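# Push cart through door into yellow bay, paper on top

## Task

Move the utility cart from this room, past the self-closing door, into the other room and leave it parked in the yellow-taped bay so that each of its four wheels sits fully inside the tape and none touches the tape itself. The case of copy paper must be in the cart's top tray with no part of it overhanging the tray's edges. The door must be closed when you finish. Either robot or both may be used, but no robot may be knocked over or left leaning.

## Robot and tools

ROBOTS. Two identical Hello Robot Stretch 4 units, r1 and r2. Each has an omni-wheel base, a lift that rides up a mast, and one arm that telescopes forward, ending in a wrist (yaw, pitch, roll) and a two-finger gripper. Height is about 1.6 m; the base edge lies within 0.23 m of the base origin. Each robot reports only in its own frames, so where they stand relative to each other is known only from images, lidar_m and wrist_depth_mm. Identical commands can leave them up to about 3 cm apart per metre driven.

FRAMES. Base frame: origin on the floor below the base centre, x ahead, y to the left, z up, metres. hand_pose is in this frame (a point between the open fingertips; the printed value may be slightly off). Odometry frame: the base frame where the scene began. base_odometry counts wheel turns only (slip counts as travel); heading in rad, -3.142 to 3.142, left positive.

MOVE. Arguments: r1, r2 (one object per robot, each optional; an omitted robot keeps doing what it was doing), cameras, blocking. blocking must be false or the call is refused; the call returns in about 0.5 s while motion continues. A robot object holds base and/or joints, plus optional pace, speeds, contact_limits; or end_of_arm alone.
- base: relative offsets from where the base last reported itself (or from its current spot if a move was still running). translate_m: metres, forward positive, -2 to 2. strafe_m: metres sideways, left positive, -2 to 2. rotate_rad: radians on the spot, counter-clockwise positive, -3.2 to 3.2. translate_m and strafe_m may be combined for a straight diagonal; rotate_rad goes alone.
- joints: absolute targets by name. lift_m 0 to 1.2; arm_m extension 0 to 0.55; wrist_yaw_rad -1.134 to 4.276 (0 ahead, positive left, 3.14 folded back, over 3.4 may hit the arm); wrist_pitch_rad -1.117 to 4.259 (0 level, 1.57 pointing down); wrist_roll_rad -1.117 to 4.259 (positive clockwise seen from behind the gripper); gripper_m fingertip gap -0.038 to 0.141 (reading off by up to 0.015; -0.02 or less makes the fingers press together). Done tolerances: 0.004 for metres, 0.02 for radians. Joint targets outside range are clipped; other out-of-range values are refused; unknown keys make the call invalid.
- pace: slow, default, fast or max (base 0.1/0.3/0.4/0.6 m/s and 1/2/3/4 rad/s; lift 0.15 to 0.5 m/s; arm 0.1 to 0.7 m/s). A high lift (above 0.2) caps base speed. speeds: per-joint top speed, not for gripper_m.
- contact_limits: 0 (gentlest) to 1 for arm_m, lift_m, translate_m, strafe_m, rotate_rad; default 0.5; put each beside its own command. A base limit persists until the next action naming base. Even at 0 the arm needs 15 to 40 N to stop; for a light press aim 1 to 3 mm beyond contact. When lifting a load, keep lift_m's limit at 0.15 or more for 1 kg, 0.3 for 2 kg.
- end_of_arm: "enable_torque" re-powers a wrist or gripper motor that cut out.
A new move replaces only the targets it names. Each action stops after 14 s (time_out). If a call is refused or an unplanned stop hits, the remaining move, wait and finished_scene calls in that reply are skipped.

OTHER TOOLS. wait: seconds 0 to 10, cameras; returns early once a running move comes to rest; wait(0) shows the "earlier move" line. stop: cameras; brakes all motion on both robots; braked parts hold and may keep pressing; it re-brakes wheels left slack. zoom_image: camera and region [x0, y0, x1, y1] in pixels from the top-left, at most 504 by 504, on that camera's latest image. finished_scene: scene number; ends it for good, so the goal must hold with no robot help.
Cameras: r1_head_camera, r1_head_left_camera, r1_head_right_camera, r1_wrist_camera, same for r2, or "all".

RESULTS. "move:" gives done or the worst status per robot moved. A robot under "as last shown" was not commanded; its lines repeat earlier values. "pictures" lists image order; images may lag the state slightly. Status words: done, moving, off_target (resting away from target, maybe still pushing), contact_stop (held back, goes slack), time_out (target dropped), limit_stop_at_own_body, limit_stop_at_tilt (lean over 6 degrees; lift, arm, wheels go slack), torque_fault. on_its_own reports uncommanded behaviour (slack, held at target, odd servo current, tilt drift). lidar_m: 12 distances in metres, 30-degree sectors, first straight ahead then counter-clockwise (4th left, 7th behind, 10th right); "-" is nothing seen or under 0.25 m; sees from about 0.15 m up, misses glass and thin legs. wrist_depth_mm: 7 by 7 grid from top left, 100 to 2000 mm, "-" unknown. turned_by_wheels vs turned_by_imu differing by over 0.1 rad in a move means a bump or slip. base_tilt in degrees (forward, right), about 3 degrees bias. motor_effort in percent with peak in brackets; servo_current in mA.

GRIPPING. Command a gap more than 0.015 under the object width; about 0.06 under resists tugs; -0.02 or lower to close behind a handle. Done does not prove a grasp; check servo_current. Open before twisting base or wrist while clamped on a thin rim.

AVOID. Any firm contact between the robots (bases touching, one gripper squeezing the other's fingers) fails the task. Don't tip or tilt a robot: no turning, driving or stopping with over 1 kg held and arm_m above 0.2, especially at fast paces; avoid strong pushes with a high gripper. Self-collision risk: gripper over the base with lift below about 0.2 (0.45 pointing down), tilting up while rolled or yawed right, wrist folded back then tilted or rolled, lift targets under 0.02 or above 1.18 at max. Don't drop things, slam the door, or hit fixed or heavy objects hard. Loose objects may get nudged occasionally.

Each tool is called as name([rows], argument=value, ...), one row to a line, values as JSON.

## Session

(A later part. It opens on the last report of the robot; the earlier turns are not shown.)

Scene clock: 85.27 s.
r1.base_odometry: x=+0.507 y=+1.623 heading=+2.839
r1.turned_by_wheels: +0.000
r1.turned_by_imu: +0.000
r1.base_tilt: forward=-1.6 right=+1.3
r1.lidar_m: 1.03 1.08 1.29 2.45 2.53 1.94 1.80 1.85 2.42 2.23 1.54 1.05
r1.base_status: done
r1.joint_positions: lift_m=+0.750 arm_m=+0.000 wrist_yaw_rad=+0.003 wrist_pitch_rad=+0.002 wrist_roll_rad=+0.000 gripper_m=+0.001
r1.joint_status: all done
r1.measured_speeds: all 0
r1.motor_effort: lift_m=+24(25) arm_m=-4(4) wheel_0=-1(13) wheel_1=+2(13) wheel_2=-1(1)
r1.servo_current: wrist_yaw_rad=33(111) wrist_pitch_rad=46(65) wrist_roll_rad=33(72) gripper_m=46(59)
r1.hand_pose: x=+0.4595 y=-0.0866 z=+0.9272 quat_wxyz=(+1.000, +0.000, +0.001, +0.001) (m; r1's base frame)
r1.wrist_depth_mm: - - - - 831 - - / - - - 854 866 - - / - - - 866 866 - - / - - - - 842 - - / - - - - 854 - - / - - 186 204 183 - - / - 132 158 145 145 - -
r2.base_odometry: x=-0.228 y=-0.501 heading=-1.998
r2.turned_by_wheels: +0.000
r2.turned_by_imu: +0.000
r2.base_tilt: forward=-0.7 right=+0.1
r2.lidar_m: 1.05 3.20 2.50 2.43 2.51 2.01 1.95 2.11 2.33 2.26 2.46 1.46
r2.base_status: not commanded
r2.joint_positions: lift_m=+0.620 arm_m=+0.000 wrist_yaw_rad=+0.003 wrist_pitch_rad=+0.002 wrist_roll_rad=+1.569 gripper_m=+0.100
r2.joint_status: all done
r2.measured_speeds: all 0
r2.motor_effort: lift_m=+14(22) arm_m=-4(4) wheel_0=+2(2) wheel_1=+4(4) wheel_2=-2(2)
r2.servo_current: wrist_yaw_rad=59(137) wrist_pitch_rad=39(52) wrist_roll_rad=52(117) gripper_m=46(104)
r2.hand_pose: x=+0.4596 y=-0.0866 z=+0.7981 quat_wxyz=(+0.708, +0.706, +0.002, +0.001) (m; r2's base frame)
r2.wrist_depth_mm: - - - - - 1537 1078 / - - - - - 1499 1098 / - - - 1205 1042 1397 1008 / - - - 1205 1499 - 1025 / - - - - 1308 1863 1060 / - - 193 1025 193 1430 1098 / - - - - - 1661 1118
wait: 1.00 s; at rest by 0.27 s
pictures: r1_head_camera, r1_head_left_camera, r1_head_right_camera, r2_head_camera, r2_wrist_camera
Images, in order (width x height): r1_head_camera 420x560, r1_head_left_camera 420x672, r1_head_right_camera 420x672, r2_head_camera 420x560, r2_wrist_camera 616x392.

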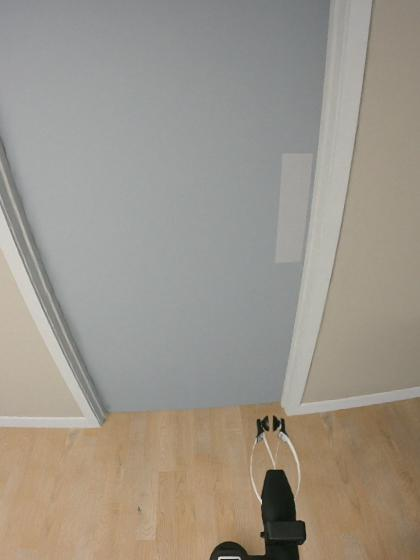

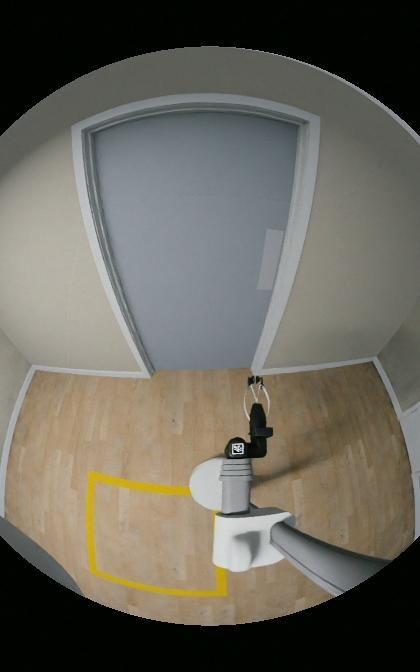

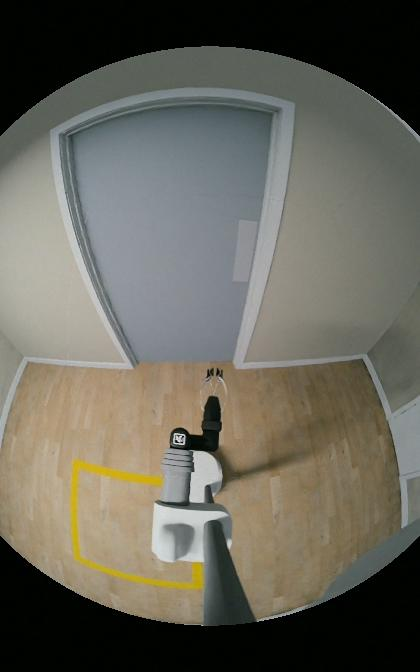

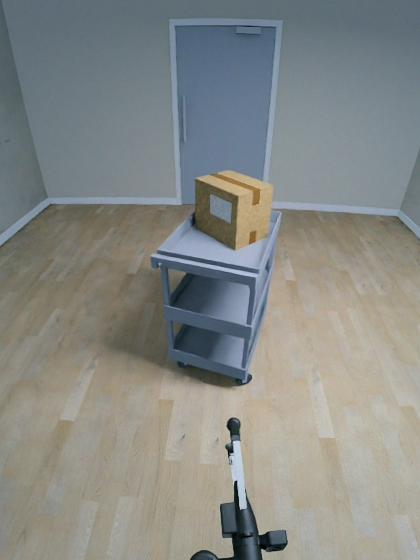

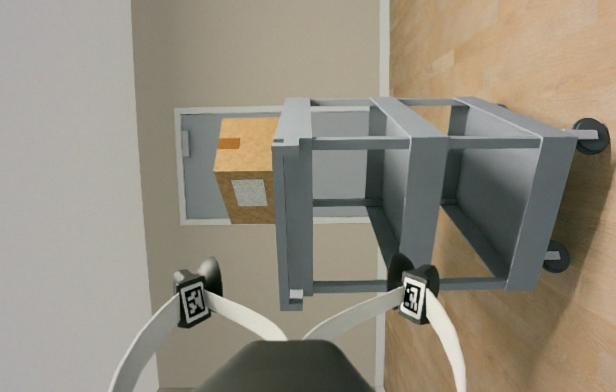

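move(blocking=false, r1={"base":{"translate_m":0.62},"contact_limits":{"translate_m":0.5},"joints":{"gripper_m":-0.01}}, r2={"base":{"rotate_rad":-0.3}})

wait(seconds=1)

move(blocking=false, r2={"base":{"strafe_m":0.45},"joints":{"lift_m":0.64}})

wait(seconds=3)

wait(seconds=1.5, cameras=["r1_head_camera","r1_head_left_camera","r2_head_camera","r2_wrist_camera"])

Scene clock: 132.23 s.
move: r1 moving; r2 moving
r1.base_odometry: x=+0.477 y=+1.632 heading=+2.839
r1.turned_by_wheels: +0.000
r1.turned_by_imu: +0.000
r1.base_tilt: forward=-1.6 right=+1.3
r1.lidar_m: 1.01 1.03 1.26 2.46 2.53 1.97 1.83 1.86 2.39 2.25 1.46 1.03
r1.base_status: translate_m moving
r1.joint_positions: lift_m=+0.750 arm_m=+0.000 wrist_yaw_rad=+0.003 wrist_pitch_rad=+0.002 wrist_roll_rad=+0.000 gripper_m=-0.009
r1.joint_status: gripper_m moving
r1.measured_speeds: translate_m=+0.121 strafe_m=+0.000 rotate_rad=+0.006 lift_m=+0.000 arm_m=+0.000 wrist_yaw_rad=+0.000 wrist_pitch_rad=+0.000 wrist_roll_rad=+0.000
r1.motor_effort: lift_m=+24(24) arm_m=-4(4) wheel_0=+7(8) wheel_1=+5(6) wheel_2=-8(9)
r1.servo_current: wrist_yaw_rad=39(65) wrist_pitch_rad=39(52) wrist_roll_rad=52(59) gripper_m=46(72)
r1.contact_limits: translate_m 0.5
r1.hand_pose: x=+0.4595 y=-0.0867 z=+0.9272 quat_wxyz=(+1.000, +0.000, +0.001, +0.001) (m; r1's base frame)
r1.wrist_depth_mm: - - - - 809 - - / - - - 820 820 - - / - - - 820 842 - - / - - - - 831 - - / - - - - 842 - - / - - 184 194 768 - - / - - 163 135 142 - -
r2.base_odometry: x=-0.228 y=-0.501 heading=-2.223
r2.turned_by_wheels: -0.226
r2.turned_by_imu: -0.219
r2.base_tilt: forward=-0.7 right=+0.1
r2.lidar_m: 1.07 1.15 2.66 2.42 2.47 2.13 1.96 1.98 2.48 2.29 2.31 2.93
r2.base_status: rotate_rad moving
r2.joint_positions: lift_m=+0.620 arm_m=+0.000 wrist_yaw_rad=+0.003 wrist_pitch_rad=+0.002 wrist_roll_rad=+1.569 gripper_m=+0.100
r2.joint_status: not commanded
r2.measured_speeds: translate_m=+0.001 strafe_m=+0.001 rotate_rad=-0.570 lift_m=+0.000 arm_m=+0.000 wrist_yaw_rad=-0.008 wrist_pitch_rad=+0.000 wrist_roll_rad=+0.000
r2.motor_effort: lift_m=+14(14) arm_m=-4(4) wheel_0=+5(10) wheel_1=+5(10) wheel_2=+4(11)
r2.servo_current: wrist_yaw_rad=46(52) wrist_pitch_rad=39(46) wrist_roll_rad=39(59) gripper_m=46(52)
r2.hand_pose: x=+0.4595 y=-0.0867 z=+0.7981 quat_wxyz=(+0.708, +0.706, +0.001, +0.000) (m; r2's base frame)
r2.wrist_depth_mm: - - - - - 1576 1098 / - - - - - 1576 1098 / - - - - - 1576 1118 / - - - - - 1397 1098 / - - 1255 1160 917 - 976 / - - 193 904 193 - 1008 / - - - - 960 1756 1008
pictures: none

Scene clock: 132.80 s.
earlier move: r1 moving; r2 done
r1.base_odometry: x=+0.371 y=+1.665 heading=+2.839
r1.turned_by_wheels: +0.000
r1.turned_by_imu: +0.000
r1.base_tilt: forward=-1.6 right=+1.3
r1.lidar_m: 0.89 0.93 1.08 2.46 2.52 2.08 1.92 2.01 2.39 2.24 1.31 0.91
r1.base_status: translate_m moving
r1.joint_positions: lift_m=+0.750 arm_m=+0.000 wrist_yaw_rad=+0.003 wrist_pitch_rad=+0.002 wrist_roll_rad=+0.000 gripper_m=-0.009
r1.joint_status: all done
r1.measured_speeds: translate_m=+0.264 strafe_m=+0.000 rotate_rad=+0.008 lift_m=+0.000 arm_m=+0.000 wrist_yaw_rad=+0.000 wrist_pitch_rad=+0.000 wrist_roll_rad=+0.000
r1.motor_effort: lift_m=+24(24) arm_m=-4(4) wheel_0=+6(8) wheel_1=+7(7) wheel_2=-9(10)
r1.servo_current: wrist_yaw_rad=46(65) wrist_pitch_rad=39(52) wrist_roll_rad=72(72) gripper_m=46(72)
r1.contact_limits: translate_m 0.5
r1.hand_pose: x=+0.4595 y=-0.0867 z=+0.9272 quat_wxyz=(+1.000, +0.000, +0.001, +0.001) (m; r1's base frame)
r1.wrist_depth_mm: - - - - 732 - - / - - - - 715 - - / - - - - 723 - - / - - - - 732 - - / - - - - 741 - - / - - 184 193 668 - - / - - 163 135 142 - -
r2.base_odometry: x=-0.228 y=-0.501 heading=-2.297
r2.turned_by_wheels: -0.074
r2.turned_by_imu: -0.071
r2.base_tilt: forward=-0.7 right=+0.1
r2.lidar_m: 1.06 1.13 2.74 2.41 2.44 2.19 1.94 1.96 2.37 2.29 2.30 2.80
r2.base_status: done
r2.joint_positions: lift_m=+0.620 arm_m=+0.000 wrist_yaw_rad=+0.003 wrist_pitch_rad=+0.002 wrist_roll_rad=+1.569 gripper_m=+0.100
r2.joint_status: not commanded
r2.measured_speeds: all 0
r2.motor_effort: lift_m=+14(14) arm_m=-4(4) wheel_0=+3(10) wheel_1=+5(10) wheel_2=+5(11)
r2.servo_current: wrist_yaw_rad=52(59) wrist_pitch_rad=39(46) wrist_roll_rad=39(59) gripper_m=52(59)
r2.hand_pose: x=+0.4595 y=-0.0867 z=+0.7981 quat_wxyz=(+0.708, +0.706, +0.001, +0.000) (m; r2's base frame)
r2.wrist_depth_mm: - - - - - 1576 1078 / - - - - - 1618 1098 / - - - - - 1618 1138 / - - - - - 1618 1118 / - - - - - 1397 1118 / - - 193 904 186 - 1008 / - - - - - - 991
wait: 0.57 of 1 s (r2 has come to rest)
pictures: none

Scene clock: 133.30 s.
earlier move: r1 moving
move: r2 moving
r1.base_odometry: x=+0.229 y=+1.709 heading=+2.839
r1.turned_by_wheels: +0.000
r1.turned_by_imu: +0.000
r1.base_tilt: forward=-1.6 right=+1.3
r1.lidar_m: 0.76 0.78 0.94 2.11 2.51 2.23 2.08 2.16 2.38 2.22 1.09 0.77
r1.base_status: translate_m moving
r1.joint_positions: lift_m=+0.750 arm_m=+0.000 wrist_yaw_rad=+0.003 wrist_pitch_rad=+0.002 wrist_roll_rad=+0.000 gripper_m=-0.009
r1.joint_status: not commanded
r1.measured_speeds: translate_m=+0.300 strafe_m=-0.001 rotate_rad=-0.002 lift_m=+0.000 arm_m=+0.000 wrist_yaw_rad=+0.000 wrist_pitch_rad=+0.000 wrist_roll_rad=+0.000
r1.motor_effort: lift_m=+24(24) arm_m=-4(4) wheel_0=+3(8) wheel_1=+3(7) wheel_2=-5(10)
r1.servo_current: wrist_yaw_rad=52(65) wrist_pitch_rad=39(46) wrist_roll_rad=52(59) gripper_m=46(52)
r1.contact_limits: translate_m 0.5
r1.hand_pose: x=+0.4595 y=-0.0867 z=+0.9272 quat_wxyz=(+1.000, +0.000, +0.001, +0.001) (m; r1's base frame)
r1.wrist_depth_mm: 525 539 554 564 580 535 - / 525 544 559 569 580 544 - / 530 544 554 569 580 539 - / 525 539 564 - 585 539 - / 539 544 564 - - 544 - / 530 549 554 195 - 549 - / 539 544 180 135 142 - -
r2.base_odometry: x=-0.201 y=-0.525 heading=-2.297
r2.turned_by_wheels: +0.000
r2.turned_by_imu: +0.000
r2.base_tilt: forward=-0.7 right=+0.1
r2.lidar_m: 1.07 1.12 2.71 2.40 2.42 2.21 1.96 1.97 2.37 2.33 2.32 2.82
r2.base_status: strafe_m moving
r2.joint_positions: lift_m=+0.640 arm_m=+0.000 wrist_yaw_rad=+0.003 wrist_pitch_rad=+0.002 wrist_roll_rad=+1.569 gripper_m=+0.100
r2.joint_status: lift_m moving
r2.measured_speeds: translate_m=+0.000 strafe_m=+0.139 rotate_rad=+0.002 lift_m=+0.009 arm_m=+0.000 wrist_yaw_rad=+0.000 wrist_pitch_rad=+0.000 wrist_roll_rad=+0.000
r2.motor_effort: lift_m=+23(23) arm_m=-4(4) wheel_0=-11(11) wheel_1=+11(13) wheel_2=+0(4)
r2.servo_current: wrist_yaw_rad=46(52) wrist_pitch_rad=39(46) wrist_roll_rad=39(52) gripper_m=52(52)
r2.hand_pose: x=+0.4595 y=-0.0867 z=+0.8174 quat_wxyz=(+0.708, +0.706, +0.001, +0.000) (m; r2's base frame)
r2.wrist_depth_mm: - - - - - 1618 1118 / - - - - - 1618 1138 / - - - - - 1661 1138 / - - - - - 1618 1138 / - - - - 1160 1336 1160 / - - 193 904 192 - 1008 / - - - - - - 1025
pictures: none

Scene clock: 135.30 s.
earlier move: r1 done; r2 moving
r1.base_odometry: x=-0.085 y=+1.807 heading=+2.839
r1.turned_by_wheels: +0.000
r1.turned_by_imu: +0.000
r1.base_tilt: forward=-1.6 right=+1.3
r1.lidar_m: 0.42 0.44 0.60 1.13 2.56 2.60 2.43 2.47 2.35 2.11 0.57 0.47
r1.base_status: done
r1.joint_positions: lift_m=+0.750 arm_m=+0.000 wrist_yaw_rad=+0.003 wrist_pitch_rad=+0.002 wrist_roll_rad=+0.000 gripper_m=-0.009
r1.joint_status: not commanded
r1.measured_speeds: all 0
r1.motor_effort: lift_m=+24(24) arm_m=-4(4) wheel_0=+1(8) wheel_1=+1(7) wheel_2=+1(10)
r1.servo_current: wrist_yaw_rad=52(65) wrist_pitch_rad=39(52) wrist_roll_rad=52(78) gripper_m=46(59)
r1.contact_limits: translate_m 0.5
r1.hand_pose: x=+0.4595 y=-0.0867 z=+0.9272 quat_wxyz=(+1.000, +0.000, +0.001, +0.001) (m; r1's base frame)
r1.wrist_depth_mm: 221 227 231 235 240 244 248 / 222 226 231 236 241 245 248 / 223 227 233 236 242 246 250 / 224 228 233 237 241 246 251 / 224 229 233 238 243 247 251 / 224 229 232 194 243 249 252 / 225 228 184 185 161 250 254
r2.base_odometry: x=+0.109 y=-0.799 heading=-2.297
r2.turned_by_wheels: +0.000
r2.turned_by_imu: +0.000
r2.base_tilt: forward=-0.7 right=+0.1
r2.lidar_m: 1.07 3.64 2.26 1.99 2.00 2.28 2.03 2.05 2.48 2.73 2.74 1.13
r2.base_status: strafe_m moving
r2.joint_positions: lift_m=+0.640 arm_m=+0.000 wrist_yaw_rad=+0.003 wrist_pitch_rad=+0.002 wrist_roll_rad=+1.569 gripper_m=+0.100
r2.joint_status: all done
r2.measured_speeds: translate_m=+0.000 strafe_m=+0.014 rotate_rad=-0.001 lift_m=+0.000 arm_m=+0.000 wrist_yaw_rad=+0.000 wrist_pitch_rad=+0.000 wrist_roll_rad=+0.000
r2.motor_effort: lift_m=+21(23) arm_m=-4(4) wheel_0=+1(12) wheel_1=+2(13) wheel_2=+0(4)
r2.servo_current: wrist_yaw_rad=52(59) wrist_pitch_rad=39(46) wrist_roll_rad=52(59) gripper_m=46(59)
r2.hand_pose: x=+0.4595 y=-0.0867 z=+0.8175 quat_wxyz=(+0.708, +0.706, +0.001, +0.000) (m; r2's base frame)
r2.wrist_depth_mm: - - - - - 1661 1118 / - - - - - 1576 1118 / - - - 1160 1397 1430 904 / - - - 1138 1397 1430 1042 / - - - - 1281 1576 1025 / - - 193 - 194 1464 1138 / - - - - - 1808 1160
wait: 2.00 of 3 s (r1 has come to rest)
pictures: none

Scene clock: 135.63 s.
earlier move: r2 done
r1.base_odometry: x=-0.085 y=+1.807 heading=+2.839
r1.turned_by_wheels: +0.000
r1.turned_by_imu: +0.000
r1.base_tilt: forward=-1.6 right=+1.3
r1.lidar_m: 0.43 0.44 0.58 1.11 2.57 2.60 2.42 2.49 2.35 2.13 0.59 0.48
r1.base_status: done
r1.joint_positions: lift_m=+0.750 arm_m=+0.000 wrist_yaw_rad=+0.003 wrist_pitch_rad=+0.002 wrist_roll_rad=+0.000 gripper_m=-0.009
r1.joint_status: not commanded
r1.measured_speeds: all 0
r1.motor_effort: lift_m=+24(24) arm_m=-4(4) wheel_0=+2(8) wheel_1=+0(7) wheel_2=+1(10)
r1.servo_current: wrist_yaw_rad=33(65) wrist_pitch_rad=46(52) wrist_roll_rad=46(78) gripper_m=39(59)
r1.contact_limits: translate_m 0.5
r1.hand_pose: x=+0.4595 y=-0.0867 z=+0.9272 quat_wxyz=(+1.000, +0.000, +0.001, +0.001) (m; r1's base frame)
r1.wrist_depth_mm: 223 226 229 236 240 245 248 / 223 226 231 237 239 245 250 / 223 228 233 236 242 245 251 / 224 229 233 238 241 246 250 / 224 229 233 238 243 247 253 / 225 229 232 194 243 248 253 / 225 229 185 185 161 251 254
r2.base_odometry: x=+0.109 y=-0.799 heading=-2.297
r2.turned_by_wheels: +0.000
r2.turned_by_imu: +0.000
r2.base_tilt: forward=-0.7 right=+0.0
r2.lidar_m: 1.07 3.63 2.25 1.97 1.96 2.29 2.04 2.06 2.47 2.73 2.74 1.11
r2.base_status: done
r2.joint_positions: lift_m=+0.640 arm_m=+0.000 wrist_yaw_rad=+0.003 wrist_pitch_rad=+0.002 wrist_roll_rad=+1.569 gripper_m=+0.100
r2.joint_status: all done
r2.measured_speeds: all 0
r2.motor_effort: lift_m=+21(23) arm_m=-4(4) wheel_0=-3(12) wheel_1=+2(13) wheel_2=+0(4)
r2.servo_current: wrist_yaw_rad=52(65) wrist_pitch_rad=39(46) wrist_roll_rad=52(59) gripper_m=52(59)
r2.hand_pose: x=+0.4595 y=-0.0867 z=+0.8175 quat_wxyz=(+0.708, +0.706, +0.001, +0.000) (m; r2's base frame)
r2.wrist_depth_mm: - - - - - 1576 1118 / - - - - - 1618 1118 / - - - 1182 1366 1430 891 / - - - 1182 1397 1464 1025 / - - - - 1255 1537 1042 / - - 193 - 193 1430 1138 / - - - - - 1756 1138
wait: 0.33 of 1.5 s (r2 has come to rest)
pictures: r1_head_camera, r1_head_left_camera, r2_head_camera, r2_wrist_camera
Images, in order (width x height): r1_head_camera 420x560, r1_head_left_camera 420x672, r2_head_camera 420x560, r2_wrist_camera 616x392.

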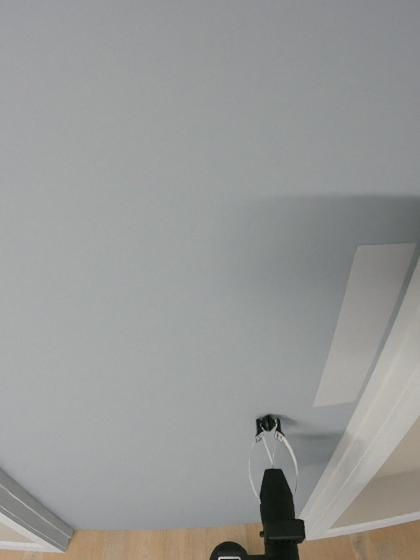

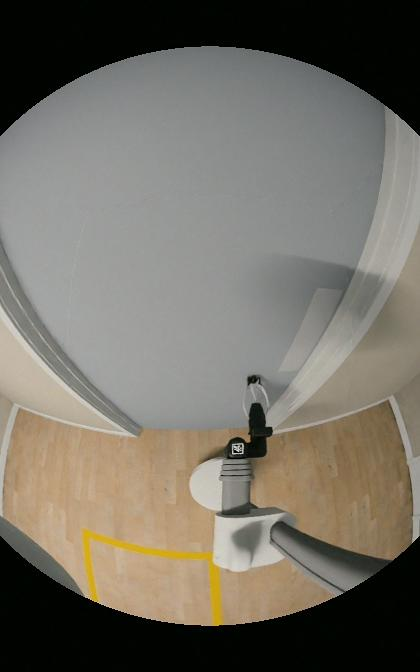

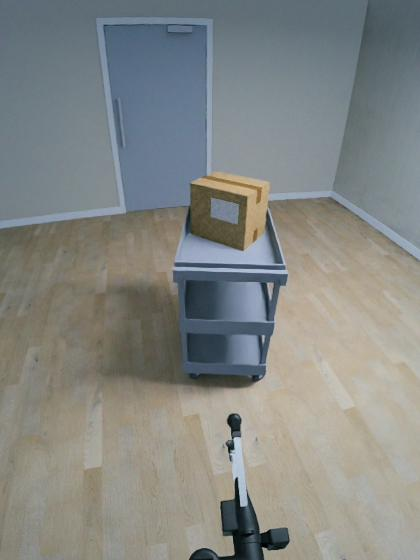

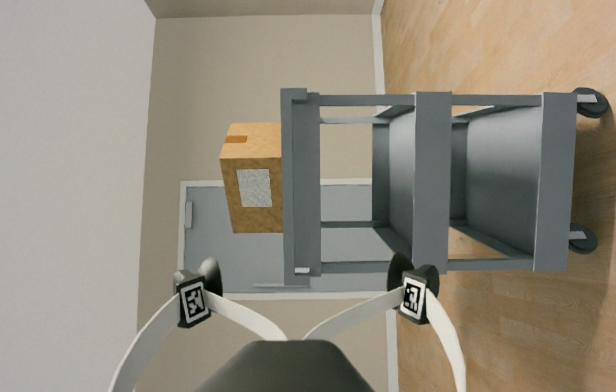

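move(blocking=false, r1={"base":{"translate_m":0.35},"pace":"slow"}, r2={"base":{"translate_m":0.35},"joints":{"lift_m":0.68}})

wait(seconds=3)

wait(seconds=4, cameras=["r1_head_camera","r1_head_left_camera","r2_head_camera","r2_wrist_camera"])

Scene clock: 144.87 s.
move: r1 moving; r2 moving
r1.base_odometry: x=-0.097 y=+1.811 heading=+2.840
r1.turned_by_wheels: +0.000
r1.turned_by_imu: +0.000
r1.base_tilt: forward=-1.6 right=+1.3
r1.lidar_m: 0.39 0.44 0.59 1.13 2.57 2.60 2.43 2.50 2.37 2.06 0.56 0.47
r1.base_status: translate_m moving
r1.joint_positions: lift_m=+0.750 arm_m=+0.000 wrist_yaw_rad=+0.001 wrist_pitch_rad=+0.002 wrist_roll_rad=+0.000 gripper_m=-0.010
r1.joint_status: not commanded
r1.measured_speeds: translate_m=+0.048 strafe_m=+0.001 rotate_rad=-0.001 lift_m=+0.000 arm_m=-0.002 wrist_yaw_rad=-0.033 wrist_pitch_rad=+0.000 wrist_roll_rad=+0.000
r1.motor_effort: lift_m=+24(24) arm_m=+4(4) wheel_0=+11(11) wheel_1=+6(8) wheel_2=-11(11)
r1.servo_current: wrist_yaw_rad=46(65) wrist_pitch_rad=46(46) wrist_roll_rad=46(52) gripper_m=39(52)
r1.hand_pose: x=+0.4593 y=-0.0870 z=+0.9272 quat_wxyz=(+1.000, +0.000, +0.001, +0.001) (m; r1's base frame)
r1.wrist_depth_mm: 213 219 224 229 234 238 244 / 214 218 224 229 236 239 245 / 213 219 224 229 236 241 246 / 215 220 226 230 236 242 246 / 215 220 225 232 236 243 249 / 216 221 202 198 237 244 250 / 216 154 225 158 143 247 250
r2.base_odometry: x=+0.088 y=-0.822 heading=-2.296
r2.turned_by_wheels: +0.000
r2.turned_by_imu: +0.001
r2.base_tilt: forward=-0.7 right=+0.1
r2.lidar_m: 1.04 3.60 2.28 1.99 2.01 2.30 2.06 2.09 2.54 2.72 2.75 1.08
r2.base_status: translate_m moving
r2.joint_positions: lift_m=+0.672 arm_m=+0.000 wrist_yaw_rad=+0.003 wrist_pitch_rad=+0.002 wrist_roll_rad=+1.569 gripper_m=+0.100
r2.joint_status: lift_m moving
r2.measured_speeds: translate_m=+0.122 strafe_m=+0.000 rotate_rad=+0.005 lift_m=+0.073 arm_m=+0.000 wrist_yaw_rad=+0.000 wrist_pitch_rad=+0.000 wrist_roll_rad=+0.000
r2.motor_effort: lift_m=+21(23) arm_m=-4(4) wheel_0=+7(10) wheel_1=+7(9) wheel_2=-12(13)
r2.servo_current: wrist_yaw_rad=39(65) wrist_pitch_rad=39(46) wrist_roll_rad=52(52) gripper_m=46(59)
r2.hand_pose: x=+0.4595 y=-0.0867 z=+0.8498 quat_wxyz=(+0.708, +0.706, +0.001, +0.000) (m; r2's base frame)
r2.wrist_depth_mm: - - - - - 1708 1182 / - - - - - 1661 1182 / - - - 1098 1308 - - / - - - 1138 - 891 - / - - - 1229 - 1397 917 / - - 193 - 194 1537 1182 / - - - - - 1808 1160
pictures: none

Scene clock: 147.03 s.
earlier move: r1 moving; r2 done
r1.base_odometry: x=-0.291 y=+1.872 heading=+2.839
r1.turned_by_wheels: -0.001
r1.turned_by_imu: +0.043
r1.base_tilt: forward=-1.7 right=+1.3
r1.lidar_m: 0.37 0.38 0.46 0.66 2.60 2.77 2.64 2.73 2.33 0.79 0.38 0.48
r1.base_status: translate_m moving
r1.joint_positions: lift_m=+0.750 arm_m=+0.000 wrist_yaw_rad=-0.013 wrist_pitch_rad=+0.002 wrist_roll_rad=+0.000 gripper_m=-0.010
r1.joint_status: not commanded
r1.measured_speeds: translate_m=+0.099 strafe_m=-0.002 rotate_rad=-0.005 lift_m=+0.000 arm_m=+0.000 wrist_yaw_rad=+0.000 wrist_pitch_rad=+0.000 wrist_roll_rad=+0.000
r1.motor_effort: lift_m=+24(24) arm_m=+7(8) wheel_0=+7(11) wheel_1=+6(11) wheel_2=-17(24)
r1.servo_current: wrist_yaw_rad=78(98) wrist_pitch_rad=33(46) wrist_roll_rad=52(72) gripper_m=46(52)
r1.hand_pose: x=+0.4578 y=-0.0912 z=+0.9272 quat_wxyz=(+1.000, +0.000, +0.001, -0.007) (m; r1's base frame)
r1.wrist_depth_mm: 189 202 215 232 253 276 - / 189 202 216 233 255 278 304 / 189 202 217 235 254 277 306 / 190 202 216 235 255 278 306 / 190 200 218 236 255 282 307 / 189 202 211 197 257 282 309 / 189 198 214 181 172 287 1921
r2.base_odometry: x=-0.123 y=-1.061 heading=-2.297
r2.turned_by_wheels: +0.000
r2.turned_by_imu: +0.000
r2.base_tilt: forward=-0.7 right=+0.1
r2.lidar_m: 0.73 3.42 2.32 2.07 2.08 2.56 2.37 2.40 2.89 2.66 2.69 0.75
r2.base_status: done
r2.joint_positions: lift_m=+0.680 arm_m=+0.000 wrist_yaw_rad=+0.003 wrist_pitch_rad=+0.002 wrist_roll_rad=+1.569 gripper_m=+0.100
r2.joint_status: all done
r2.measured_speeds: all 0
r2.motor_effort: lift_m=+21(26) arm_m=-4(4) wheel_0=+3(10) wheel_1=+4(9) wheel_2=-4(13)
r2.servo_current: wrist_yaw_rad=46(65) wrist_pitch_rad=46(46) wrist_roll_rad=46(65) gripper_m=52(59)
r2.hand_pose: x=+0.4595 y=-0.0867 z=+0.8575 quat_wxyz=(+0.708, +0.706, +0.001, +0.000) (m; r2's base frame)
r2.wrist_depth_mm: - - - - - 1537 1042 / - - - 539 - 549 539 / - - 820 554 - 554 549 / - - 878 569 - 559 564 / - - - 574 - 574 569 / - - 193 580 193 580 1078 / - - - - - 1921 1205
wait: 2.17 of 3 s (r2 has come to rest)
pictures: none

Scene clock: 149.17 s.
earlier move: r1 done
r1.base_odometry: x=-0.419 y=+1.912 heading=+2.838
r1.turned_by_wheels: +0.000
r1.turned_by_imu: +0.004
r1.base_tilt: forward=-1.7 right=+1.3
r1.lidar_m: 0.36 0.34 0.37 0.57 2.58 2.91 2.77 2.88 2.33 0.33 0.34 0.47
r1.base_status: done
r1.joint_positions: lift_m=+0.750 arm_m=+0.000 wrist_yaw_rad=-0.013 wrist_pitch_rad=+0.002 wrist_roll_rad=+0.000 gripper_m=-0.010
r1.joint_status: not commanded
r1.measured_speeds: all 0
r1.motor_effort: lift_m=+24(24) arm_m=+7(8) wheel_0=+2(11) wheel_1=+4(11) wheel_2=-15(24)
r1.servo_current: wrist_yaw_rad=65(98) wrist_pitch_rad=39(52) wrist_roll_rad=46(72) gripper_m=52(52)
r1.hand_pose: x=+0.4578 y=-0.0912 z=+0.9272 quat_wxyz=(+1.000, +0.000, +0.001, -0.007) (m; r1's base frame)
r1.wrist_depth_mm: 172 188 208 235 267 304 - / 171 188 209 236 267 306 - / 171 189 210 237 268 304 - / 174 190 211 237 267 306 - / 174 189 211 238 267 309 - / 171 189 205 197 266 310 - / 171 186 178 186 256 - -
r2.base_odometry: x=-0.123 y=-1.061 heading=-2.297
r2.turned_by_wheels: +0.000
r2.turned_by_imu: +0.000
r2.base_tilt: forward=-0.7 right=+0.1
r2.lidar_m: 0.73 3.44 2.36 2.05 2.07 2.53 2.37 2.41 2.90 2.64 2.68 0.75
r2.base_status: done
r2.joint_positions: lift_m=+0.680 arm_m=+0.000 wrist_yaw_rad=+0.003 wrist_pitch_rad=+0.002 wrist_roll_rad=+1.569 gripper_m=+0.100
r2.joint_status: all done
r2.measured_speeds: all 0
r2.motor_effort: lift_m=+21(26) arm_m=-4(4) wheel_0=+3(10) wheel_1=+3(9) wheel_2=-4(13)
r2.servo_current: wrist_yaw_rad=46(65) wrist_pitch_rad=39(46) wrist_roll_rad=46(65) gripper_m=46(59)
r2.hand_pose: x=+0.4595 y=-0.0867 z=+0.8575 quat_wxyz=(+0.708, +0.706, +0.001, +0.000) (m; r2's base frame)
r2.wrist_depth_mm: - - - - - 1618 1060 / - - - 544 - 549 544 / - - 820 554 - 549 554 / - - 878 564 - 569 564 / - - - 574 - 574 574 / - - 193 585 194 585 1078 / - - - - - 1863 1182
wait: 2.13 of 4 s (r1 has come to rest)
pictures: r1_head_camera, r1_head_left_camera, r2_head_camera, r2_wrist_camera
Images, in order (width x height): r1_head_camera 420x560, r1_head_left_camera 420x672, r2_head_camera 420x560, r2_wrist_camera 616x392.

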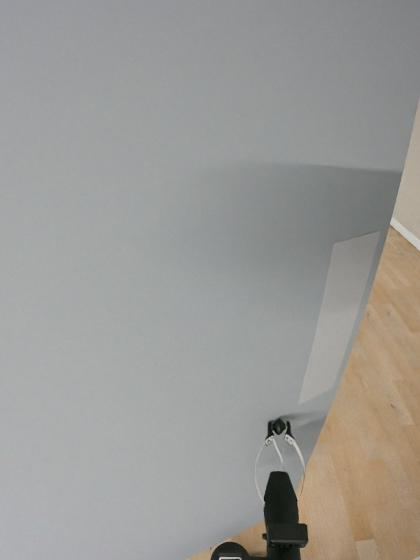

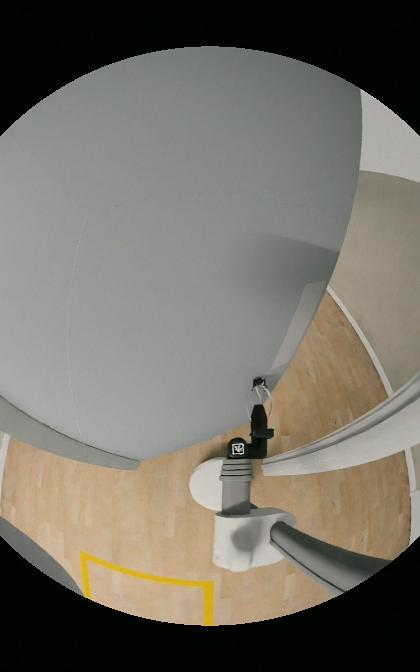

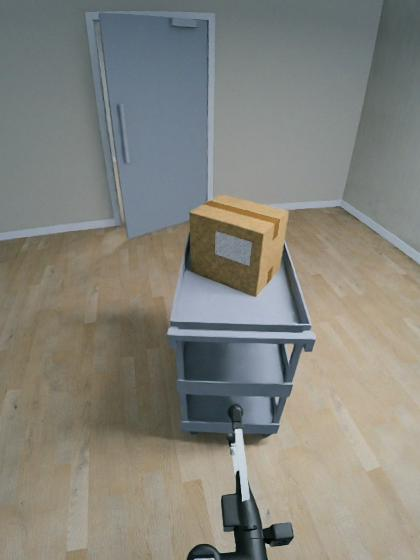

